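# Configure the press, verify on master spring, tidy up

## Task

Acting as the cell operator, and without trusting whatever the previous shift left in the press control, configure the press to match the work order, then verify the setup by running it on the master spring. Afterwards the master spring must be back on its stand, and the machine and the gauge must both be idle, with no alarm standing and the guard shut.

## Robot and tools

Robot: two Doosan M1013 arms, left_arm and right_arm, each carrying a Robotiq 140 mm two-finger gripper. The fingers of left_arm can fold at a hinge. A part is held firmly only in the outer quarter of each pad; nearer the palm the grip may be loose or may slip, and a fingertip pushed onto a surface folds with little resistance. The right_arm fingers are rigid.

Scene frame: the origin is level with the table top, midway between the arms. +z points up, +x points out over the table, and left_arm sits on the +y side. The calibrated bases are left_arm (+0.070, +0.578, +0.010) m and right_arm (+0.001, -0.437, +0.010) m. The press has its open front toward +x and its column toward -x. The reported end_effector_position is the point between the closed pads and may be off by a few cm. The fingers point along the gripper's +z and close along its y.

execute_actions takes {"actions": [...], "cameras": [...]}. Each action may hold any of "rows", "steps", "until", "machine" and "gauge". "rows" holds 1 to 15 rows, and each row is applied for one 1/30 s step. A row is always 18 numbers in [-1, 1], covering both arms: left dx, dy, dz, rx, ry, rz, gripper position, force_limit, speed, then the same nine for the right arm. dx to rz are offsets, not poses. They count from that arm's Hand target as it was when the action began, along that Hand target's own axes. Every row counts from that same start, so sending the same offset again in a later action moves the arm further. Scale: 1.0 equals 0.6 m or 180 degrees, and rx, ry, rz together form one rotation vector. All zeros holds an arm at its Hand target. Gripper position: +1 is fully open (140 mm), the pads touch near -0.8, and -1 closes until blocked. force_limit and speed both start at +1; lower values grip more softly and slowly. Always resend the current gripper numbers for an arm you are not changing, because 0 counts as a command. "steps" runs from 1 to 450 (default 15). "until" stops an action once device conditions hold, e.g. {"machine": {"state": "idle"}}, a comparison such as [">=", 3], or {"all": {"status": "ended"}}. It does not stop the arms. Ramp offsets gradually: about 0.01 per row is roughly 0.18 m/s.

move: "target" is one 18-number row, or a list of up to 15 rows, using the same offset layout. Every row counts from the Hand targets at the start of the move. "speed" is in m/s (0.002 to 2, default 0.25). "blend" is a corner radius in m. "stop_force" (10 to 80 N, both arms) ends an arm's path when it meets that much push. Use it only with slow moves, leave it out when backing off a contact, and do not rely on it while the gripper is turning. "zero" re-zeroes the force reading first (default true). With "blocking": false the call returns early, and you must then use wait or stop before sending anything else. wait takes "seconds" (0 to 10). stop brakes a running move. zoom_image takes "camera" (cam_high, cam_low, cam_nest, cam_left_wrist, cam_right_wrist) and a "region" [x0, y0, x1, y1] of at most 504x504 px. show_instructions displays the work order image. read_manual returns licences. finished_scene takes "scene" (1 or 2) and cannot be undone.

Results: pose in m and quat_wxyz, velocities, Hand target (the base for the next offsets), Tool commands, and gripper object_status: 0 moving, 1 blocked while opening, 2 holding (blocked while closing), 3 at the requested position or pads met. position_measured is in counts: 3 is open, 230 is pads together. The results also show joint torques, external torques and flange force, plus a line for each device.

Press (device machine): commands are sent as {"machine": {...}}, or as a list of up to 8 such objects. Available keys: guard shut/open, clamp clamp/open, page setup/readings/curve, and a register entry made of register, value (-12000 to 12000) and write: true all in one object. Further keys: cycle_start, feed_hold, reset, home, touch, tare. Heights are mm above the nest plane and forces are in N. Registers include program, ram_zero, seat_force, force_max, the join_lo/join_hi and end_lo/end_hi windows, cell_gain, cell_zero, and the stored programs (stored1_number … stored5_revision; 9001 is the master-spring program). Readings include force, touch_z, join_f, peak_f, end_z, ok, pos_z and cycles. The result line reports state (idle, running, held, done, alarm, busy), guard_state, clamp_state, entry, and alarm. The alarms are axis_overload, cell_fault, door_opened, clamp_lost, force_limit, no_force and axis_blocked. reset clears an alarm; home then lifts the ram. cycle_start needs the guard shut, a clamped piece, a stored program number selected, and no alarm. touch lowers the ram to 40 N and records touch_z. tare zeroes the load cell. Within a list, the next object waits 2.1 s after a guard command and 1.8 s after a clamp command. A piece placed in the nest goes bore up and is centred by the jaws; the clamp must be open to load or unload it.

Gauge (device gauge): {"gauge": {"measure": true}} reads one round, flat piece lying still under the lens within 40 mm of the plate centre. The reading finishes about 12 s later, when readings goes up, and gives no_1 to no_5 in mm. Keep the arms and any other parts out of its view while it reads.

Avoid: a gripper held over the nest, or a guard that gets blocked (both cause a cabinet fault that refuses ram keys); running the ram into anything; 144 N on an arm or a joint torque over its limit (the arm stops for 10 s); pressing the arms against each other; dropping parts, releasing them while moving, or letting anything leave the table; and turning stiff things or holding heavy parts off-centre. Watch for MOTOR HOT warnings.

Each tool is called after "Emit:" by a JSON object that holds its "name" and its "arguments".

Reference images:

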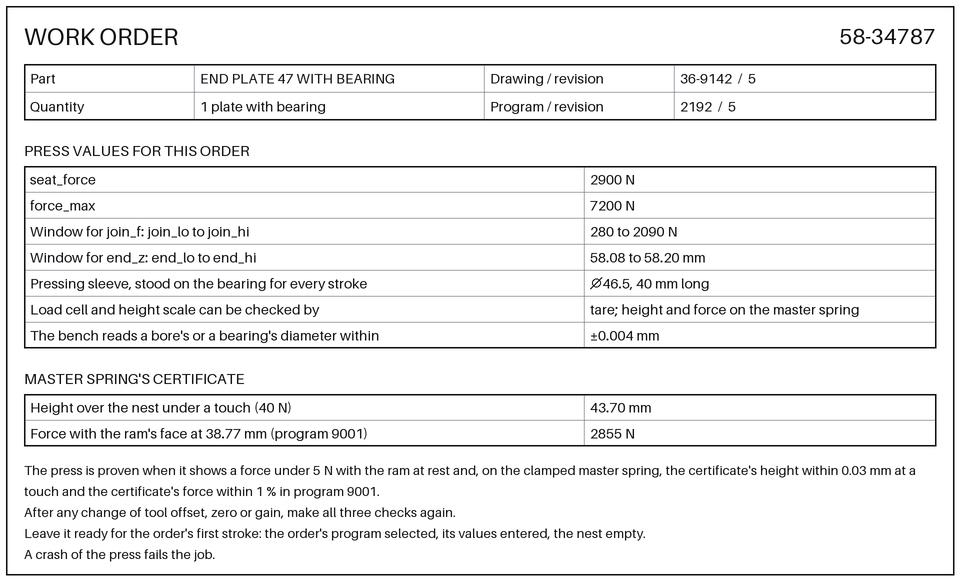

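## Session

Emit:
{"name": "execute_actions", "arguments": {"actions": [{"machine":{"guard":"open","clamp":"open"},"steps":90}]}}

Scene clock: 3.20 s.
left_arm: end_effector_position=(+0.5129, +0.7054, +0.1357) position_measured=3 object_status=3 end_effector_quat_wxyz=(-0.036, +0.910, -0.393, +0.123) | right_arm: end_effector_position=(+0.3320, -0.6678, +0.3301) position_measured=3 object_status=3 end_effector_quat_wxyz=(+0.033, +0.987, +0.153, -0.036)
Joint positions: left_arm=[0.285 -0.12 2.302 -0.15 0.728 2.763] | right_arm=[-0.626 -0.234 1.994 -0.099 1.389 0.668]
Joint torques (N m): left_arm=[2.13 -25.6 -34.34 3.52 -0.67 -0.26] | right_arm=[0.16 -18.59 -40.71 4.02 0.15 -0.49]
External joint torques (N m): left_arm=[-2.27 3.25 -1.26 -0.2 0.01 0.25] | right_arm=[-0.03 1.7 -0.1 -0.04 -0.17 0.49]
Flange force (N): left_arm=[6.5 -4.2 4.9] | right_arm=[3.1 1.7 0.7]
Hand target: left_arm +0.5129, +0.7054, +0.1357; -0.036, +0.910, -0.393, +0.123 | right_arm +0.3320, -0.6678, +0.3301; +0.033, +0.987, +0.153, -0.036
Tool commands: left_gripper/position=+1.0 left_gripper/force_limit=+1.0 left_gripper/speed=+1.0 right_gripper/position=+1.0 right_gripper/force_limit=+1.0 right_gripper/speed=+1.0
machine.setup: program=+4839 ram_zero=+163.024 seat_force=+2900 force_max=+6300 join_lo=+0 join_hi=+12000 end_lo=+56.500 end_hi=+65.500 cell_gain=+1.052 cell_zero=-99 program_revision=+2 program_top=+59.500 stored1_number=+2192 stored1_revision=+5 stored2_number=+4839 stored2_revision=+2 stored3_number=+3239 stored3_revision=+6 stored4_number=+6660 stored4_revision=+3 stored5_number=+9001 stored5_revision=+1
machine: state=idle guard_state=open clamp_state=open guard_answer=taken clamp_answer=taken page=setup entry=no_entry entries=0 alarm=no_alarm queue=done queue_left=0
gauge: message=nothing_yet readings=0 no_1=0.000 no_2=0.000 no_3=0.000 no_4=0.000 no_5=0.000
camera_calibration:
cam_left_wrist: T_world_to_cam=[[-0.709532, -0.685874, -0.16168, 0.8792], [-0.704499, 0.695537, 0.141101, -0.148347], [0.0156769, 0.214019, -0.976704, 0.115976], [0, 0, 0, 1]] pos_world=[0.517492, 0.681381, 0.276355]
cam_right_wrist: T_world_to_cam=[[0.329217, -0.942803, 0.0523308, -0.747469], [-0.869423, -0.281038, 0.406352, -0.0282967], [-0.368403, -0.179275, -0.912217, 0.444506], [0, 0, 0, 1]] pos_world=[0.385235, -0.63298, 0.4561]

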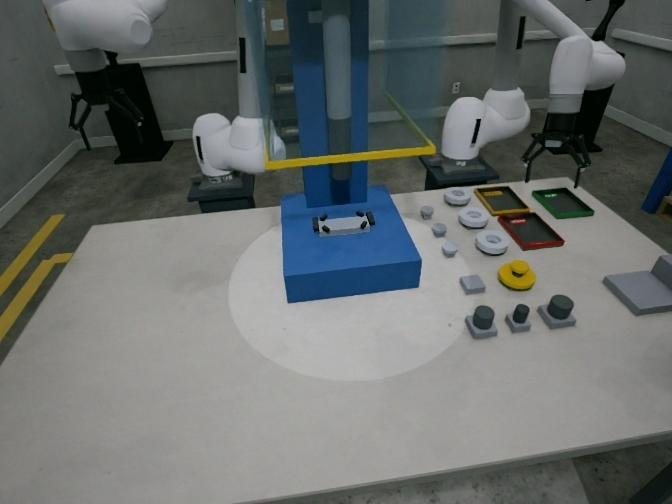

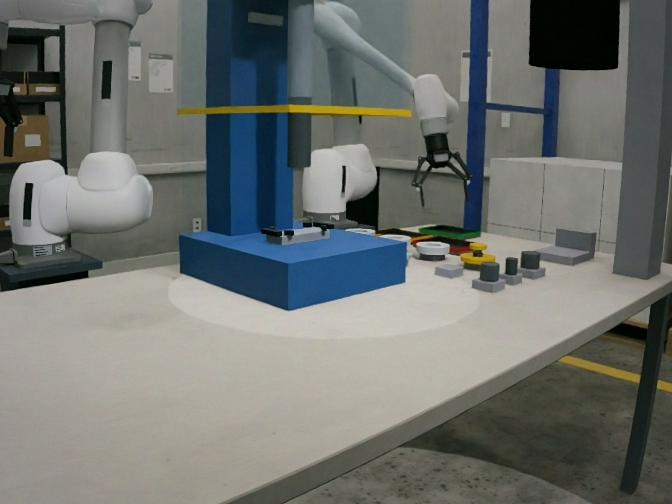

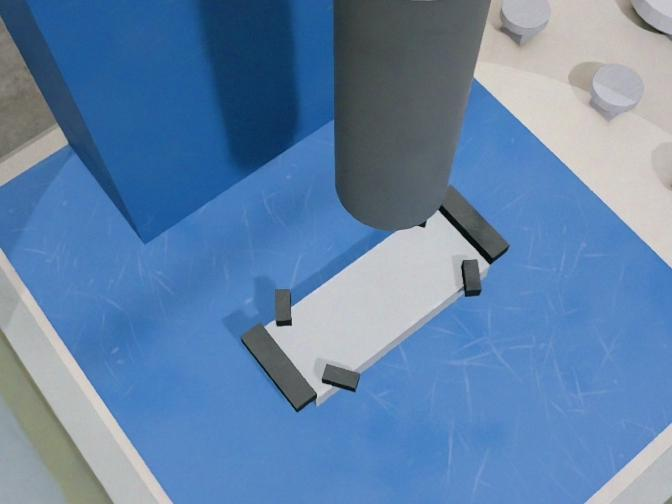

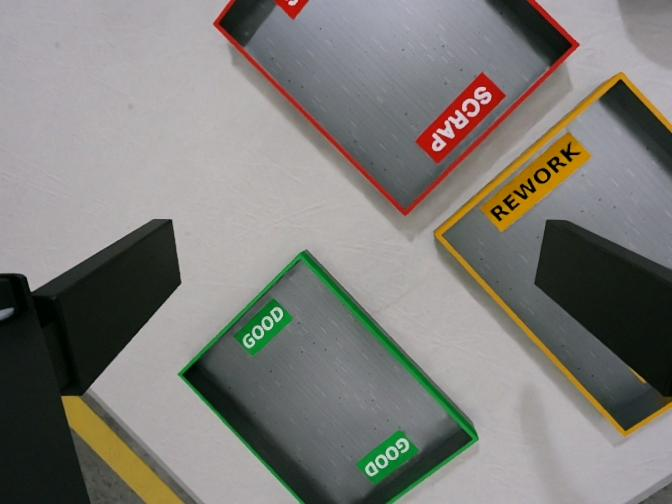

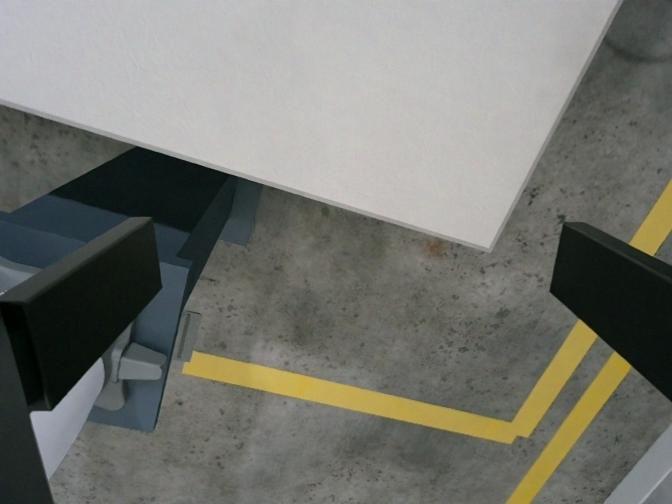

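Emit:
{"name": "zoom_image", "arguments": {"camera": "cam_high", "region": [400, 170, 600, 350]}}

Emit:
{"name": "zoom_image", "arguments": {"camera": "cam_low", "region": [400, 200, 600, 320]}}

Emit:
{"name": "execute_actions", "arguments": {"actions": [{"machine":[{"tare":true},{"register":"program","value":2192,"write":true},{"register":"seat_force","value":2900,"write":true},{"register":"force_max","value":7200,"write":true},{"register":"join_lo","value":280,"write":true},{"register":"join_hi","value":2090,"write":true},{"register":"end_lo","value":58.08,"write":true},{"register":"end_hi","value":58.20,"write":true}],"steps":60}], "cameras": []}}

Scaled by 2.520.

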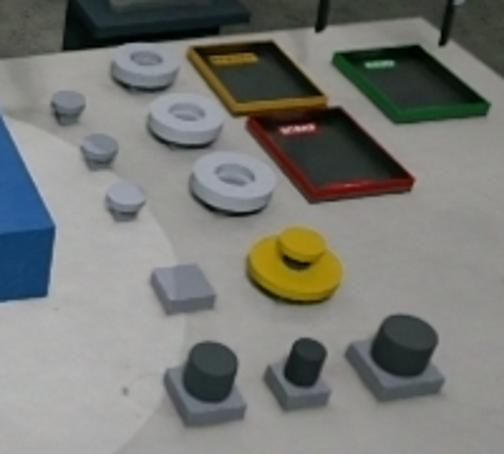

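Scaled by 2.520.

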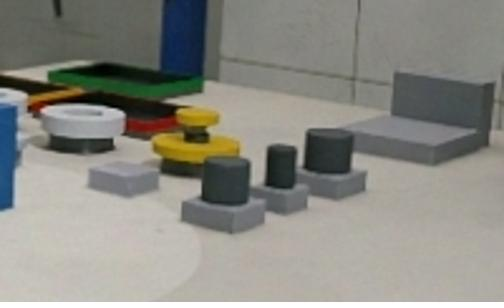

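Scene clock: 6.03 s.
left_arm: end_effector_position=(+0.5129, +0.7054, +0.1357) position_measured=3 object_status=3 end_effector_quat_wxyz=(-0.036, +0.910, -0.393, +0.123) | right_arm: end_effector_position=(+0.3320, -0.6678, +0.3301) position_measured=3 object_status=3 end_effector_quat_wxyz=(+0.033, +0.987, +0.153, -0.036)
Joint positions: left_arm=[0.285 -0.12 2.302 -0.15 0.728 2.763] | right_arm=[-0.626 -0.234 1.994 -0.099 1.389 0.668]
Joint torques (N m): left_arm=[2.42 -25.42 -34.49 3.46 -0.62 -0.13] | right_arm=[0.19 -18.71 -40.87 3.99 0.19 -0.44]
External joint torques (N m): left_arm=[-2.52 3 -1.26 -0.13 -0.05 0.12] | right_arm=[-0.07 1.7 0.03 -0.02 -0.21 0.44]
Flange force (N): left_arm=[7.5 -3.3 4.7] | right_arm=[2.8 1.7 1.0]
Hand target: left_arm +0.5129, +0.7054, +0.1357; -0.036, +0.910, -0.393, +0.123 | right_arm +0.3320, -0.6678, +0.3301; +0.033, +0.987, +0.153, -0.036
Tool commands: left_gripper/position=+1.0 left_gripper/force_limit=+1.0 left_gripper/speed=+1.0 right_gripper/position=+1.0 right_gripper/force_limit=+1.0 right_gripper/speed=+1.0
machine.setup: program=+2192 ram_zero=+163.024 seat_force=+2900 force_max=+7200 join_lo=+280 join_hi=+2090 end_lo=+58.080 end_hi=+58.200 cell_gain=+1.052 cell_zero=-99 program_revision=+5 program_top=+58.200 stored1_number=+2192 stored1_revision=+5 stored2_number=+4839 stored2_revision=+2 stored3_number=+3239 stored3_revision=+6 stored4_number=+6660 stored4_revision=+3 stored5_number=+9001 stored5_revision=+1
machine: state=idle guard_state=open clamp_state=open guard_answer=taken clamp_answer=taken page=setup entry=taken entries=8 alarm=no_alarm queue=done queue_left=0
gauge: message=nothing_yet readings=0 no_1=0.000 no_2=0.000 no_3=0.000 no_4=0.000 no_5=0.000
No camera images: "cameras" was empty.

Emit:
{"name": "move", "arguments": {"target": [0.4527,-0.2233,0.0188,-0.171,0.223,0.190,1,0,0,0,0,0,0,0,0,1,1,1]}}

Scene clock: 10.70 s.
left_arm: end_effector_position=(+0.7899, +0.6004, +0.1997) position_measured=3 object_status=3 end_effector_quat_wxyz=(+0.299, +0.640, -0.641, +0.299) | right_arm: end_effector_position=(+0.3320, -0.6678, +0.3301) position_measured=3 object_status=3 end_effector_quat_wxyz=(+0.033, +0.987, +0.153, -0.036)
Joint positions: left_arm=[0.331 0.497 1.628 -0.823 1.439 3.764] | right_arm=[-0.626 -0.234 1.994 -0.099 1.389 0.668]
Joint torques (N m): left_arm=[2.4 -87.94 -33.45 0.94 1.25 -0.2] | right_arm=[0.32 -18.75 -40.7 4.01 0.18 -0.46]
External joint torques (N m): left_arm=[-2.1 3.71 -0.74 -0.09 -0.02 0.2] | right_arm=[-0.38 1.89 -0.17 -0.04 -0.2 0.46]
Flange force (N): left_arm=[-2.1 -7.0 2.0] | right_arm=[2.6 2.6 0.8]
Hand target: left_arm +0.7899, +0.6004, +0.1996; +0.299, +0.640, -0.641, +0.299 | right_arm +0.3320, -0.6678, +0.3301; +0.033, +0.987, +0.153, -0.036
Off the commanded pose: left_arm 0.000 m, 0 deg | right_arm 0.000 m, 0 deg.
machine.setup: program=+2192 ram_zero=+163.024 seat_force=+2900 force_max=+7200 join_lo=+280 join_hi=+2090 end_lo=+58.080 end_hi=+58.200 cell_gain=+1.052 cell_zero=-99 program_revision=+5 program_top=+58.200 stored1_number=+2192 stored1_revision=+5 stored2_number=+4839 stored2_revision=+2 stored3_number=+3239 stored3_revision=+6 stored4_number=+6660 stored4_revision=+3 stored5_number=+9001 stored5_revision=+1
machine: state=idle guard_state=open clamp_state=open guard_answer=taken clamp_answer=taken page=setup entry=taken entries=8 alarm=no_alarm queue=done queue_left=0
gauge: message=nothing_yet readings=0 no_1=0.000 no_2=0.000 no_3=0.000 no_4=0.000 no_5=0.000
move: done
camera_calibration:
cam_left_wrist: T_world_to_cam=[[-0.999991, 0.00324129, -0.00290825, 0.798027], [0.00426705, 0.862665, -0.505759, -0.420192], [0.000869535, -0.505766, -0.86267, 0.617692], [0, 0, 0, 1]] pos_world=[0.799275, 0.672306, 0.322669]
cam_right_wrist: T_world_to_cam=[[0.329217, -0.942803, 0.0523308, -0.747469], [-0.869423, -0.281038, 0.406352, -0.0282967], [-0.368403, -0.179275, -0.912217, 0.444506], [0, 0, 0, 1]] pos_world=[0.385235, -0.63298, 0.4561]

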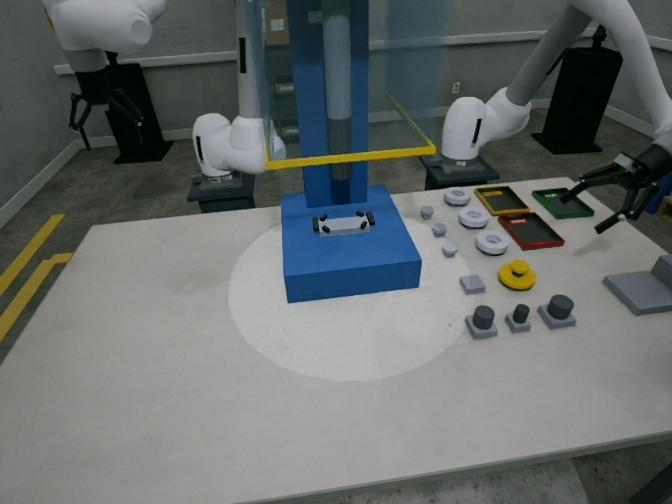

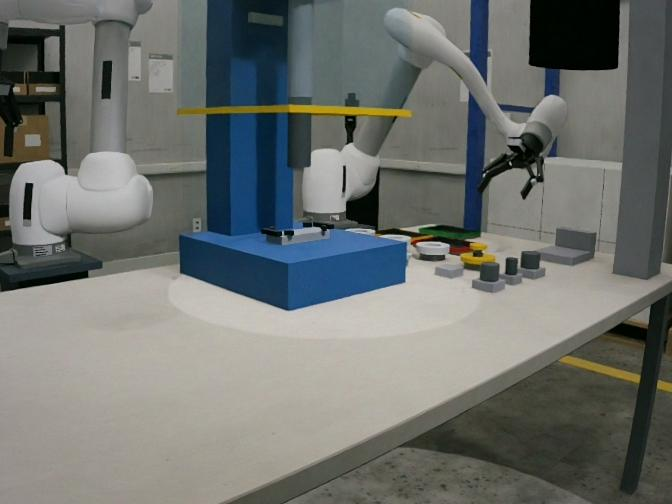

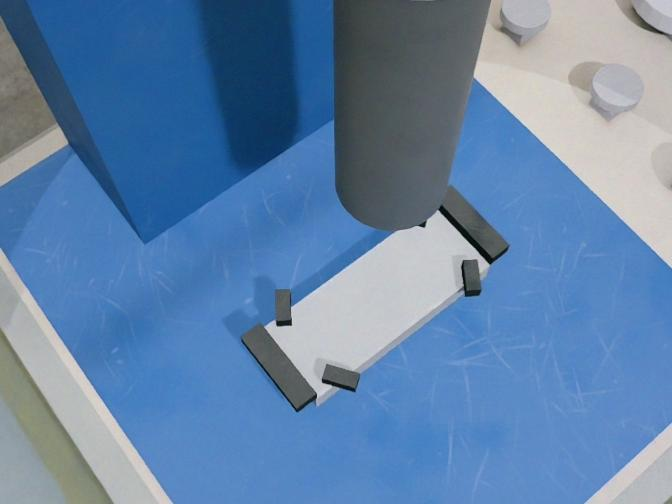

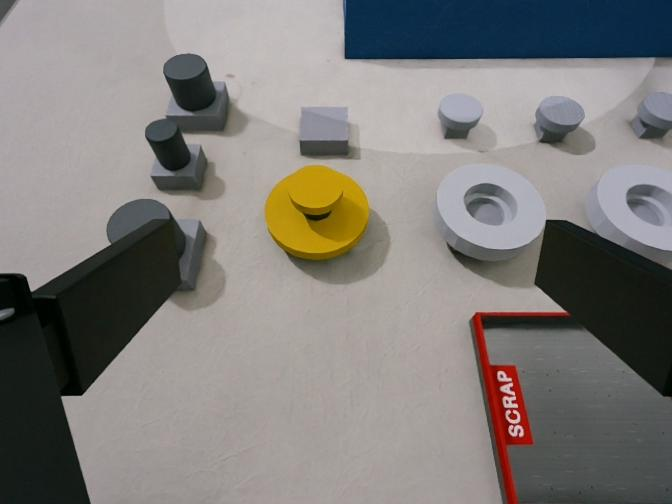

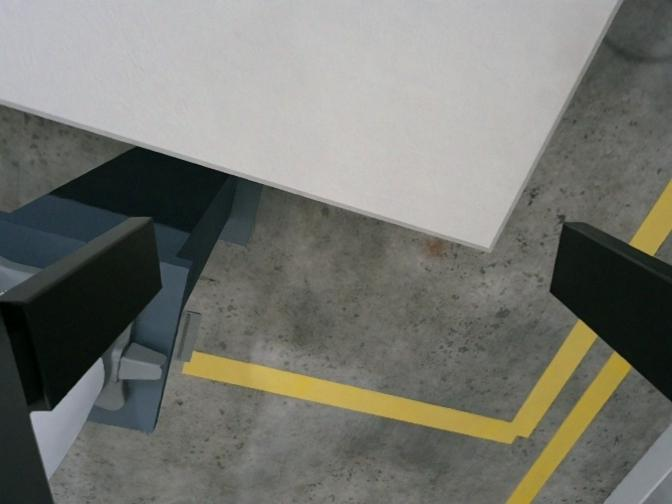

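Emit:
{"name": "move", "arguments": {"target": [-0.0255,-0.0433,0.195,0,0,0,1,0,0,0,0,0,0,0,0,1,1,1], "cameras": ["cam_left_wrist","cam_low","cam_high"]}}

Emit:
{"name": "zoom_image", "arguments": {"camera": "cam_low", "region": [400, 180, 560, 300]}}

Scene clock: 12.20 s.
left_arm: end_effector_position=(+0.8158, +0.5205, +0.1127) position_measured=3 object_status=3 end_effector_quat_wxyz=(+0.299, +0.640, -0.641, +0.299) | right_arm: end_effector_position=(+0.3320, -0.6678, +0.3301) position_measured=3 object_status=3 end_effector_quat_wxyz=(+0.033, +0.987, +0.153, -0.036)
Joint positions: left_arm=[0.222 0.579 1.68 -0.896 1.284 3.808] | right_arm=[-0.626 -0.234 1.994 -0.099 1.389 0.668]
Joint torques (N m): left_arm=[2.29 -91.95 -29.72 0.58 1.37 -0.22] | right_arm=[0.25 -18.72 -40.79 4.02 0.16 -0.46]
External joint torques (N m): left_arm=[-2.26 3.72 -0.95 -0.07 -0.05 0.21] | right_arm=[-0.4 2.13 -0.03 -0.05 -0.19 0.46]
Flange force (N): left_arm=[-2.1 -7.0 3.3] | right_arm=[2.8 2.7 1.0]
Hand target: left_arm +0.8159, +0.5205, +0.1127; +0.299, +0.640, -0.641, +0.299 | right_arm +0.3320, -0.6678, +0.3301; +0.033, +0.987, +0.153, -0.036
Off the commanded pose: left_arm 0.000 m, 0 deg | right_arm 0.000 m, 0 deg.
machine.setup: program=+2192 ram_zero=+163.024 seat_force=+2900 force_max=+7200 join_lo=+280 join_hi=+2090 end_lo=+58.080 end_hi=+58.200 cell_gain=+1.052 cell_zero=-99 program_revision=+5 program_top=+58.200 stored1_number=+2192 stored1_revision=+5 stored2_number=+4839 stored2_revision=+2 stored3_number=+3239 stored3_revision=+6 stored4_number=+6660 stored4_revision=+3 stored5_number=+9001 stored5_revision=+1
machine: state=idle guard_state=open clamp_state=open guard_answer=taken clamp_answer=taken page=setup entry=taken entries=8 alarm=no_alarm queue=done queue_left=0
gauge: message=nothing_yet readings=0 no_1=0.000 no_2=0.000 no_3=0.000 no_4=0.000 no_5=0.000
move: done
camera_calibration:
cam_left_wrist: T_world_to_cam=[[-0.999991, 0.00320467, -0.00277165, 0.823922], [0.00416638, 0.862665, -0.505759, -0.39538], [0.000770218, -0.505766, -0.86267, 0.502338], [0, 0, 0, 1]] pos_world=[0.825175, 0.592506, 0.235669]
Images, in order (width x height): cam_high 672x504, cam_low 672x504, cam_left_wrist 672x504.

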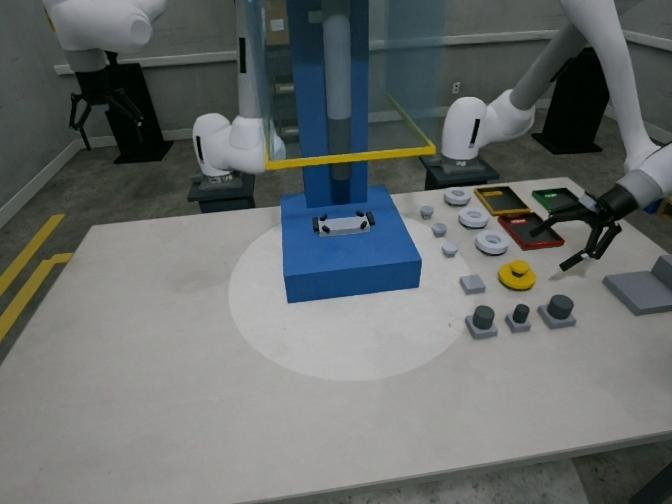

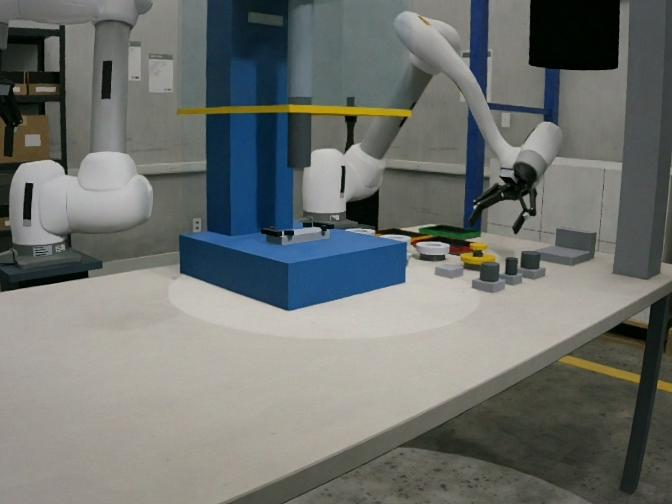

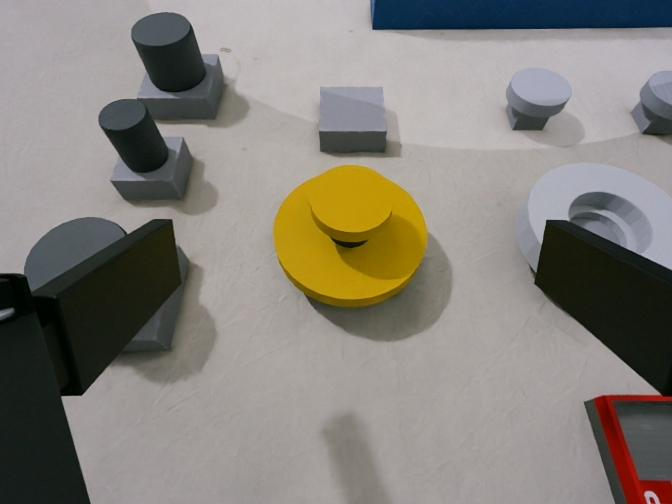

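Scaled by 3.150.

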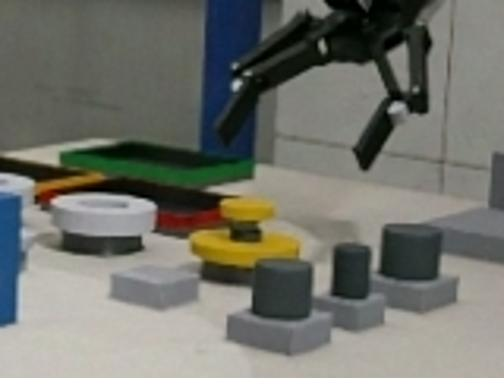

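Emit:
{"name": "move", "arguments": {"target": [0.002,-0.0027,0.095,0,0,0,1,-0.5,-1,0,0,0,0,0,0,1,1,1], "speed": 0.1, "cameras": []}}

Emit:
{"name": "execute_actions", "arguments": {"actions": [{"rows":[[0,0,0,0,0,0,-1,-0.5,-1,0,0,0,0,0,0,1,1,1]],"steps":150}], "cameras": ["cam_left_wrist","cam_low"]}}

Emit:
{"name": "zoom_image", "arguments": {"camera": "cam_low", "region": [400, 180, 560, 300]}}

Scene clock: 13.83 s.
left_arm: end_effector_position=(+0.8175, +0.4761, +0.0770) position_measured=3 object_status=3 end_effector_quat_wxyz=(+0.299, +0.640, -0.641, +0.299) | right_arm: end_effector_position=(+0.3320, -0.6678, +0.3301) position_measured=3 object_status=3 end_effector_quat_wxyz=(+0.033, +0.987, +0.153, -0.036)
Joint positions: left_arm=[0.165 0.607 1.714 -0.941 1.212 3.832] | right_arm=[-0.626 -0.234 1.994 -0.099 1.389 0.668]
Joint torques (N m): left_arm=[2.35 -92.64 -27.94 0.46 1.41 -0.13] | right_arm=[0.27 -18.85 -40.7 3.97 0.17 -0.49]
External joint torques (N m): left_arm=[-2.37 3.81 -0.9 -0.12 -0.05 0.13] | right_arm=[-0.23 2.02 -0.12 0.01 -0.19 0.49]
Flange force (N): left_arm=[-2.0 -6.7 4.1] | right_arm=[3.1 2.4 0.8]
Hand target: left_arm +0.8175, +0.4761, +0.0770; +0.299, +0.640, -0.641, +0.299 | right_arm +0.3320, -0.6678, +0.3301; +0.033, +0.987, +0.153, -0.036
Off the commanded pose: left_arm 0.000 m, 0 deg | right_arm 0.000 m, 0 deg.
machine.setup: program=+2192 ram_zero=+163.024 seat_force=+2900 force_max=+7200 join_lo=+280 join_hi=+2090 end_lo=+58.080 end_hi=+58.200 cell_gain=+1.052 cell_zero=-99 program_revision=+5 program_top=+58.200 stored1_number=+2192 stored1_revision=+5 stored2_number=+4839 stored2_revision=+2 stored3_number=+3239 stored3_revision=+6 stored4_number=+6660 stored4_revision=+3 stored5_number=+9001 stored5_revision=+1
machine: state=idle guard_state=open clamp_state=open guard_answer=taken clamp_answer=taken page=setup entry=taken entries=8 alarm=no_alarm queue=done queue_left=0
gauge: message=nothing_yet readings=0 no_1=0.000 no_2=0.000 no_3=0.000 no_4=0.000 no_5=0.000
move: done
No camera images: "cameras" was empty.

Scene clock: 19.03 s.
left_arm: end_effector_position=(+0.8175, +0.4761, +0.0771) position_measured=160 object_status=2 end_effector_quat_wxyz=(+0.299, +0.640, -0.641, +0.299) | right_arm: end_effector_position=(+0.3320, -0.6678, +0.3301) position_measured=3 object_status=3 end_effector_quat_wxyz=(+0.033, +0.987, +0.153, -0.036)
Joint positions: left_arm=[0.165 0.607 1.714 -0.941 1.212 3.832] | right_arm=[-0.626 -0.234 1.994 -0.099 1.389 0.668]
Joint torques (N m): left_arm=[0.43 -89.18 -26.94 0.43 0.35 -0.08] | right_arm=[0.51 -18.7 -40.8 4.02 0.18 -0.46]
External joint torques (N m): left_arm=[-0.09 0.35 -1.87 -0.1 1.02 0.08] | right_arm=[-0.52 1.75 0 -0.05 -0.19 0.47]
Flange force (N): left_arm=[-0.3 -4.9 -2.0] | right_arm=[2.1 2.4 1.0]
Hand target: left_arm +0.8175, +0.4761, +0.0770; +0.299, +0.640, -0.641, +0.299 | right_arm +0.3320, -0.6678, +0.3301; +0.033, +0.987, +0.153, -0.036
Off the commanded pose: left_arm 0.000 m, 0 deg | right_arm 0.000 m, 0 deg.
machine.setup: program=+2192 ram_zero=+163.024 seat_force=+2900 force_max=+7200 join_lo=+280 join_hi=+2090 end_lo=+58.080 end_hi=+58.200 cell_gain=+1.052 cell_zero=-99 program_revision=+5 program_top=+58.200 stored1_number=+2192 stored1_revision=+5 stored2_number=+4839 stored2_revision=+2 stored3_number=+3239 stored3_revision=+6 stored4_number=+6660 stored4_revision=+3 stored5_number=+9001 stored5_revision=+1
machine: state=idle guard_state=open clamp_state=open guard_answer=taken clamp_answer=taken page=setup entry=taken entries=8 alarm=no_alarm queue=done queue_left=0
gauge: message=nothing_yet readings=0 no_1=0.000 no_2=0.000 no_3=0.000 no_4=0.000 no_5=0.000
camera_calibration:
cam_left_wrist: T_world_to_cam=[[-0.999991, 0.00324129, -0.00290825, 0.825673], [0.00426705, 0.862665, -0.505759, -0.375137], [0.000869535, -0.505766, -0.86267, 0.448951], [0, 0, 0, 1]] pos_world=[0.826875, 0.548006, 0.199969]
Images, in order (width x height): cam_low 672x504, cam_left_wrist 672x504.

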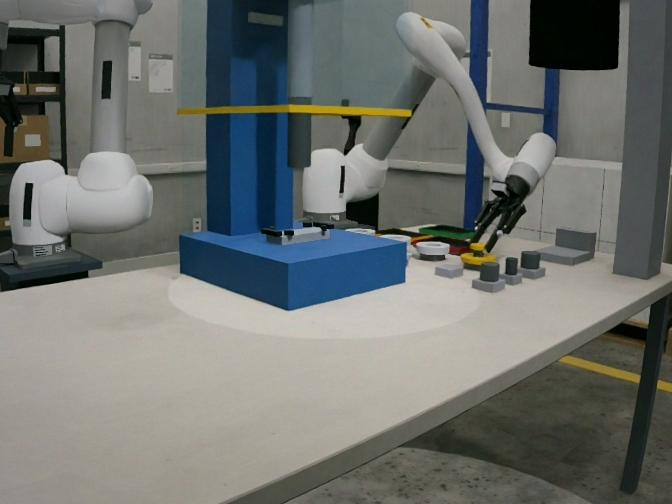

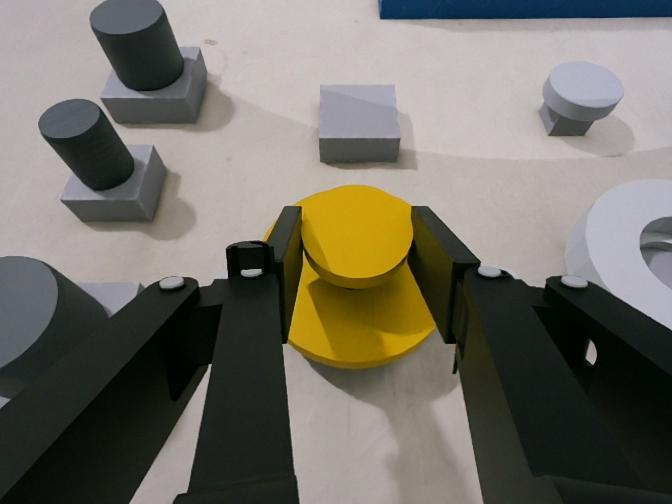

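Scaled by 3.150.

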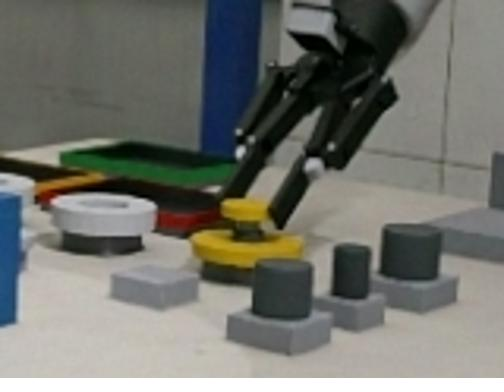

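Emit:
{"name": "execute_actions", "arguments": {"actions": [{"rows":[[0,0,0,0,0,0,-0.97,0.3,-1,0,0,0,0,0,0,1,1,1]],"steps":30}], "cameras": []}}

Emit:
{"name": "move", "arguments": {"target": [0.1915,0,-0.161,0,0,0,-0.97,0.3,-1,0,0,0,0,0,0,1,1,1], "speed": 0.1}}

Scene clock: 20.53 s.
left_arm: end_effector_position=(+0.8175, +0.4761, +0.0771) position_measured=163 object_status=2 end_effector_quat_wxyz=(+0.299, +0.640, -0.641, +0.299) | right_arm: end_effector_position=(+0.3320, -0.6678, +0.3301) position_measured=3 object_status=3 end_effector_quat_wxyz=(+0.033, +0.987, +0.153, -0.036)
Joint positions: left_arm=[0.165 0.607 1.714 -0.941 1.212 3.832] | right_arm=[-0.626 -0.234 1.994 -0.099 1.389 0.668]
Joint torques (N m): left_arm=[-2.15 -84.59 -24.72 0.93 -0.06 -0.15] | right_arm=[0.36 -18.61 -40.88 4 0.17 -0.48]
External joint torques (N m): left_arm=[2.08 -4.26 -4.18 -0.62 1.45 0.15] | right_arm=[-0.42 2.05 0.13 -0.04 -0.19 0.49]
Flange force (N): left_arm=[2.6 -4.1 -7.9] | right_arm=[2.5 2.5 1.3]
Hand target: left_arm +0.8175, +0.4761, +0.0770; +0.299, +0.640, -0.641, +0.299 | right_arm +0.3320, -0.6678, +0.3301; +0.033, +0.987, +0.153, -0.036
Off the commanded pose: left_arm 0.000 m, 0 deg | right_arm 0.000 m, 0 deg.
machine.setup: program=+2192 ram_zero=+163.024 seat_force=+2900 force_max=+7200 join_lo=+280 join_hi=+2090 end_lo=+58.080 end_hi=+58.200 cell_gain=+1.052 cell_zero=-99 program_revision=+5 program_top=+58.200 stored1_number=+2192 stored1_revision=+5 stored2_number=+4839 stored2_revision=+2 stored3_number=+3239 stored3_revision=+6 stored4_number=+6660 stored4_revision=+3 stored5_number=+9001 stored5_revision=+1
machine: state=idle guard_state=open clamp_state=open guard_answer=taken clamp_answer=taken page=setup entry=taken entries=8 alarm=no_alarm queue=done queue_left=0
gauge: message=nothing_yet readings=0 no_1=0.000 no_2=0.000 no_3=0.000 no_4=0.000 no_5=0.000
No camera images: "cameras" was empty.

Scene clock: 22.33 s.
left_arm: end_effector_position=(+0.8174, +0.4763, +0.2272) position_measured=163 object_status=2 end_effector_quat_wxyz=(+0.299, +0.640, -0.641, +0.299) | right_arm: end_effector_position=(+0.3320, -0.6678, +0.3301) position_measured=3 object_status=3 end_effector_quat_wxyz=(+0.033, +0.987, +0.153, -0.036)
Joint positions: left_arm=[0.165 0.462 1.626 -0.886 1.355 3.641] | right_arm=[-0.626 -0.234 1.994 -0.099 1.389 0.668]
Joint torques (N m): left_arm=[2.4 -91.27 -37.61 -1.13 2.01 -0.17] | right_arm=[0.21 -18.59 -40.58 4.02 0.16 -0.46]
External joint torques (N m): left_arm=[-2.63 9.06 2.16 1.66 -0.98 0.17] | right_arm=[-0.09 1.43 -0.27 -0.05 -0.17 0.46]
Flange force (N): left_arm=[-6.3 -7.9 7.6] | right_arm=[2.7 1.6 0.3]
Hand target: left_arm +0.8174, +0.4763, +0.2272; +0.299, +0.640, -0.641, +0.299 | right_arm +0.3320, -0.6678, +0.3301; +0.033, +0.987, +0.153, -0.036
Off the commanded pose: left_arm 0.000 m, 0 deg | right_arm 0.000 m, 0 deg.
machine.setup: program=+2192 ram_zero=+163.024 seat_force=+2900 force_max=+7200 join_lo=+280 join_hi=+2090 end_lo=+58.080 end_hi=+58.200 cell_gain=+1.052 cell_zero=-99 program_revision=+5 program_top=+58.200 stored1_number=+2192 stored1_revision=+5 stored2_number=+4839 stored2_revision=+2 stored3_number=+3239 stored3_revision=+6 stored4_number=+6660 stored4_revision=+3 stored5_number=+9001 stored5_revision=+1
machine: state=idle guard_state=open clamp_state=open guard_answer=taken clamp_answer=taken page=setup entry=taken entries=8 alarm=no_alarm queue=done queue_left=0
gauge: message=nothing_yet readings=0 no_1=0.000 no_2=0.000 no_3=0.000 no_4=0.000 no_5=0.000
move: done
camera_calibration:
cam_left_wrist: T_world_to_cam=[[-0.999991, 0.00324129, -0.00290825, 0.826009], [0.00426705, 0.862665, -0.505759, -0.299344], [0.000869535, -0.505766, -0.86267, 0.578626], [0, 0, 0, 1]] pos_world=[0.826775, 0.548206, 0.350169]
cam_right_wrist: T_world_to_cam=[[0.329217, -0.942803, 0.0523308, -0.747469], [-0.869423, -0.281038, 0.406352, -0.0282967], [-0.368403, -0.179275, -0.912217, 0.444506], [0, 0, 0, 1]] pos_world=[0.385235, -0.63298, 0.4561]

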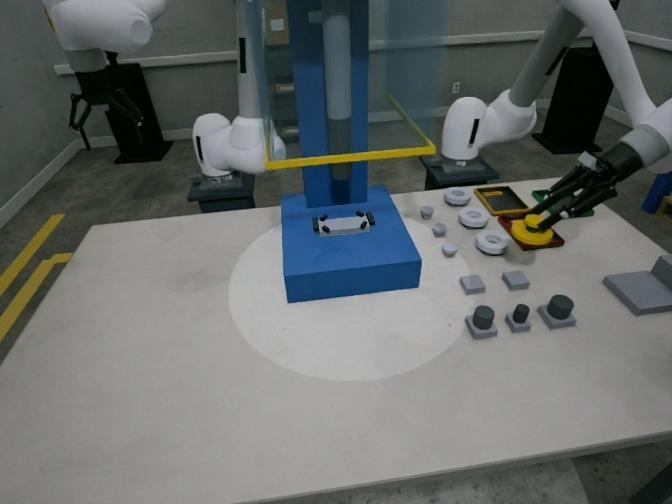

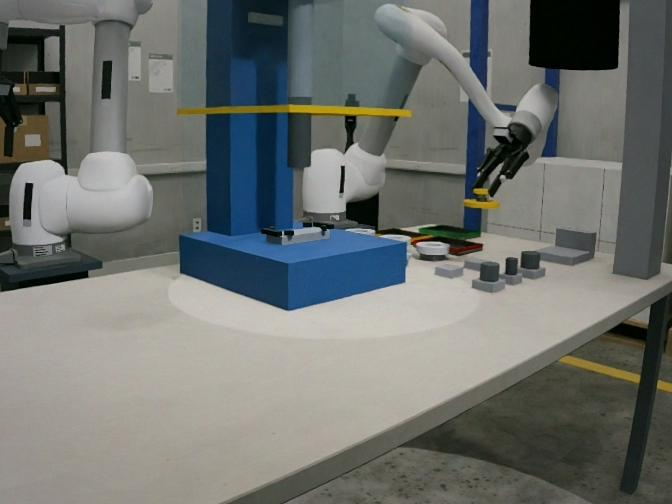

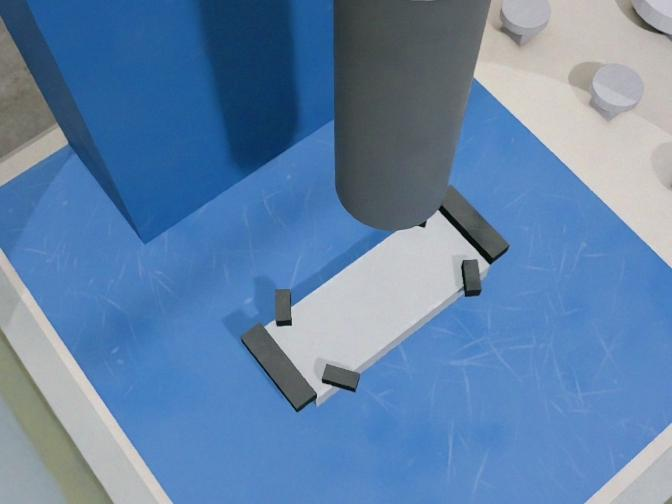

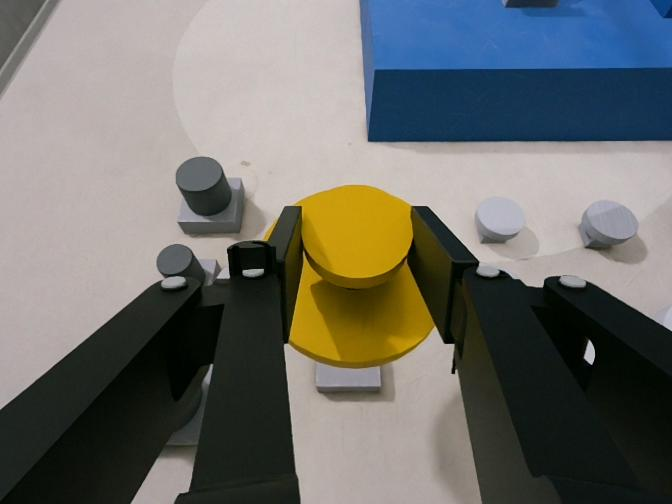

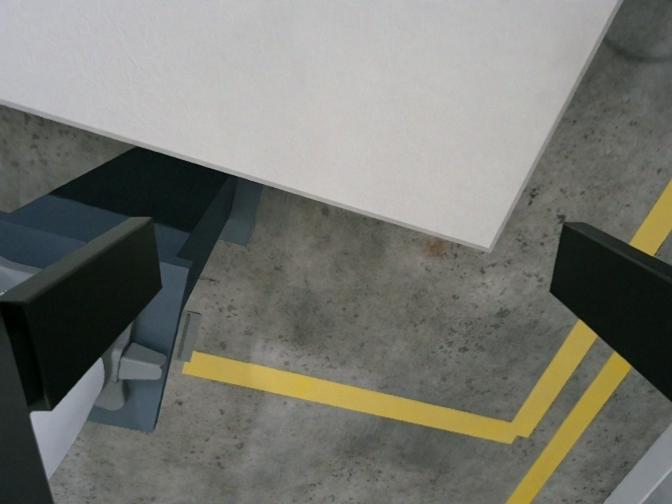

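Emit:
{"name": "move", "arguments": {"target": [0.2588,0.379,0.2746,0,0,0,-0.97,0.3,-1,0,0,0,0,0,0,1,1,1], "speed": 0.2}}

Emit:
{"name": "zoom_image", "arguments": {"camera": "cam_left_wrist", "region": [200, 0, 536, 252]}}

Scene clock: 25.13 s.
left_arm: end_effector_position=(+0.5898, +0.2505, +0.2400) position_measured=163 object_status=2 end_effector_quat_wxyz=(+0.299, +0.640, -0.641, +0.299) | right_arm: end_effector_position=(+0.3320, -0.6678, +0.3301) position_measured=3 object_status=3 end_effector_quat_wxyz=(+0.033, +0.987, +0.153, -0.036)
Joint positions: left_arm=[-0.196 0.112 2.079 -1.048 1.047 3.545] | right_arm=[-0.626 -0.234 1.994 -0.099 1.389 0.668]
Joint torques (N m): left_arm=[2.58 -52.48 -35.96 -1.44 1.64 -0.19] | right_arm=[0.44 -18.86 -40.74 4.02 0.16 -0.46]
External joint torques (N m): left_arm=[-2.51 7.7 2.64 1.51 -0.79 0.19] | right_arm=[-0.33 2.11 -0.04 -0.05 -0.19 0.47]
Flange force (N): left_arm=[-4.4 -6.0 11.0] | right_arm=[2.9 2.6 1.0]
Hand target: left_arm +0.5898, +0.2504, +0.2401; +0.299, +0.640, -0.641, +0.299 | right_arm +0.3320, -0.6678, +0.3301; +0.033, +0.987, +0.153, -0.036
Off the commanded pose: left_arm 0.000 m, 0 deg | right_arm 0.000 m, 0 deg.
machine.setup: program=+2192 ram_zero=+163.024 seat_force=+2900 force_max=+7200 join_lo=+280 join_hi=+2090 end_lo=+58.080 end_hi=+58.200 cell_gain=+1.052 cell_zero=-99 program_revision=+5 program_top=+58.200 stored1_number=+2192 stored1_revision=+5 stored2_number=+4839 stored2_revision=+2 stored3_number=+3239 stored3_revision=+6 stored4_number=+6660 stored4_revision=+3 stored5_number=+9001 stored5_revision=+1
machine: state=idle guard_state=open clamp_state=open guard_answer=taken clamp_answer=taken page=setup entry=taken entries=8 alarm=no_alarm queue=done queue_left=0
gauge: message=nothing_yet readings=0 no_1=0.000 no_2=0.000 no_3=0.000 no_4=0.000 no_5=0.000
move: done
camera_calibration:
cam_left_wrist: T_world_to_cam=[[-0.999991, 0.00315468, -0.00285826, 0.59919], [0.00416706, 0.862665, -0.505759, -0.0970499], [0.000870214, -0.505766, -0.86267, 0.475663], [0, 0, 0, 1]] pos_world=[0.599175, 0.322406, 0.362969]
cam_right_wrist: T_world_to_cam=[[0.329217, -0.942803, 0.0523308, -0.747469], [-0.869423, -0.281038, 0.406352, -0.0282967], [-0.368403, -0.179275, -0.912217, 0.444506], [0, 0, 0, 1]] pos_world=[0.385235, -0.63298, 0.4561]

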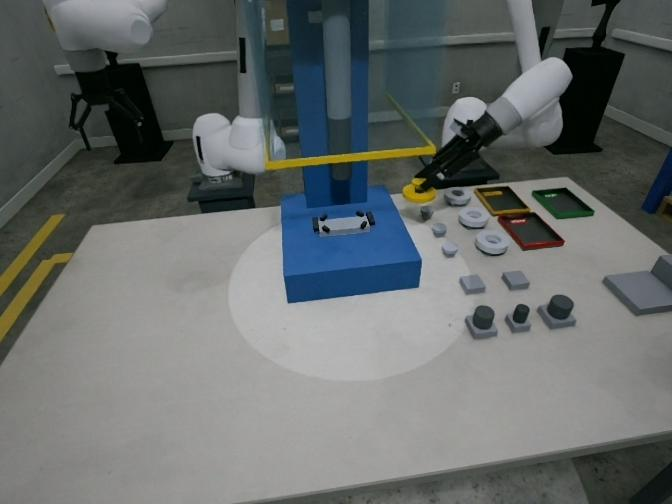

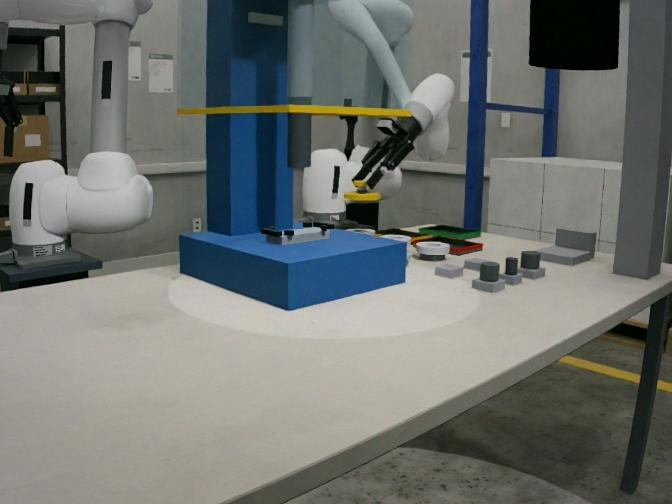

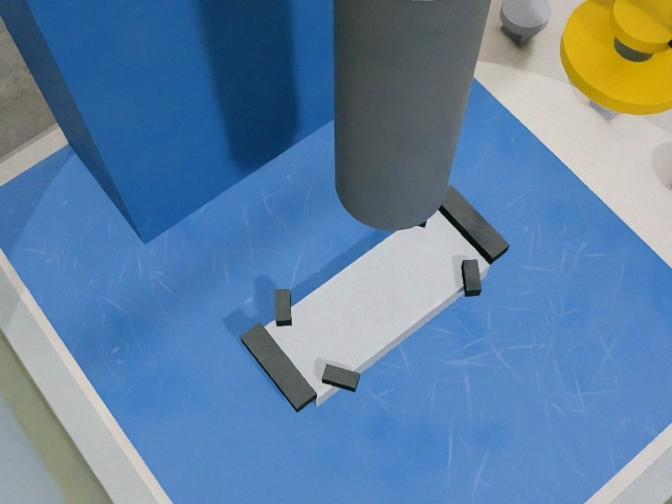

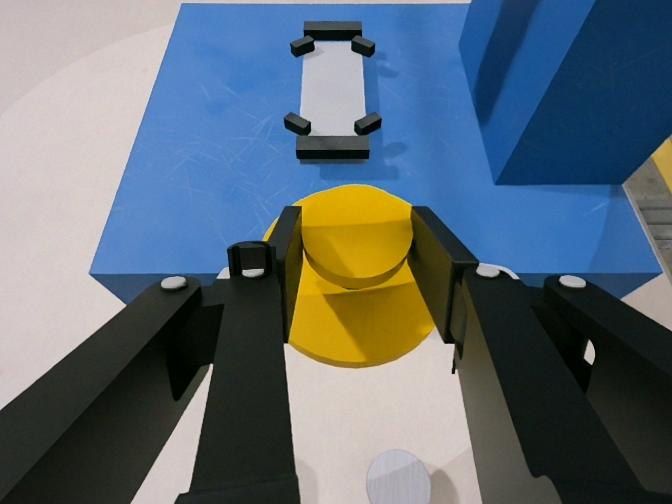

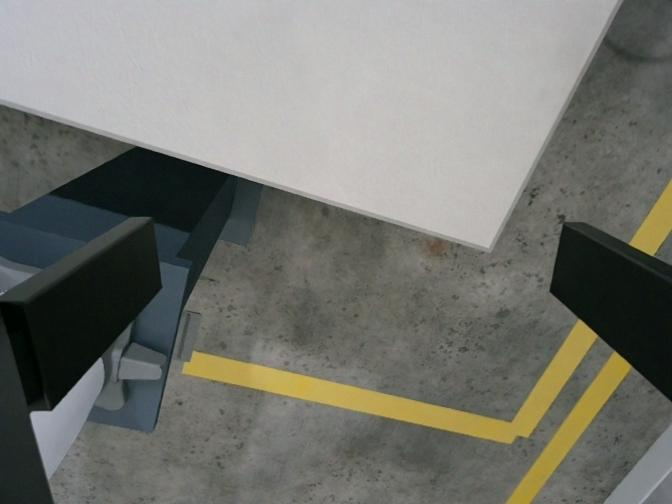

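Scaled by 1.500.

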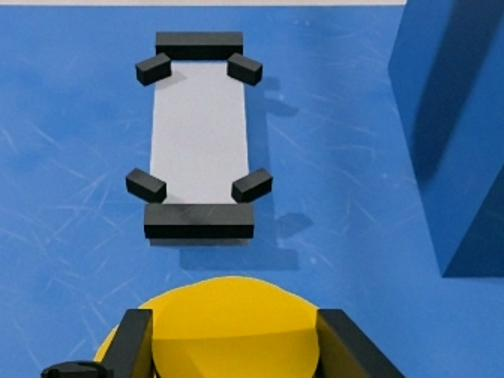

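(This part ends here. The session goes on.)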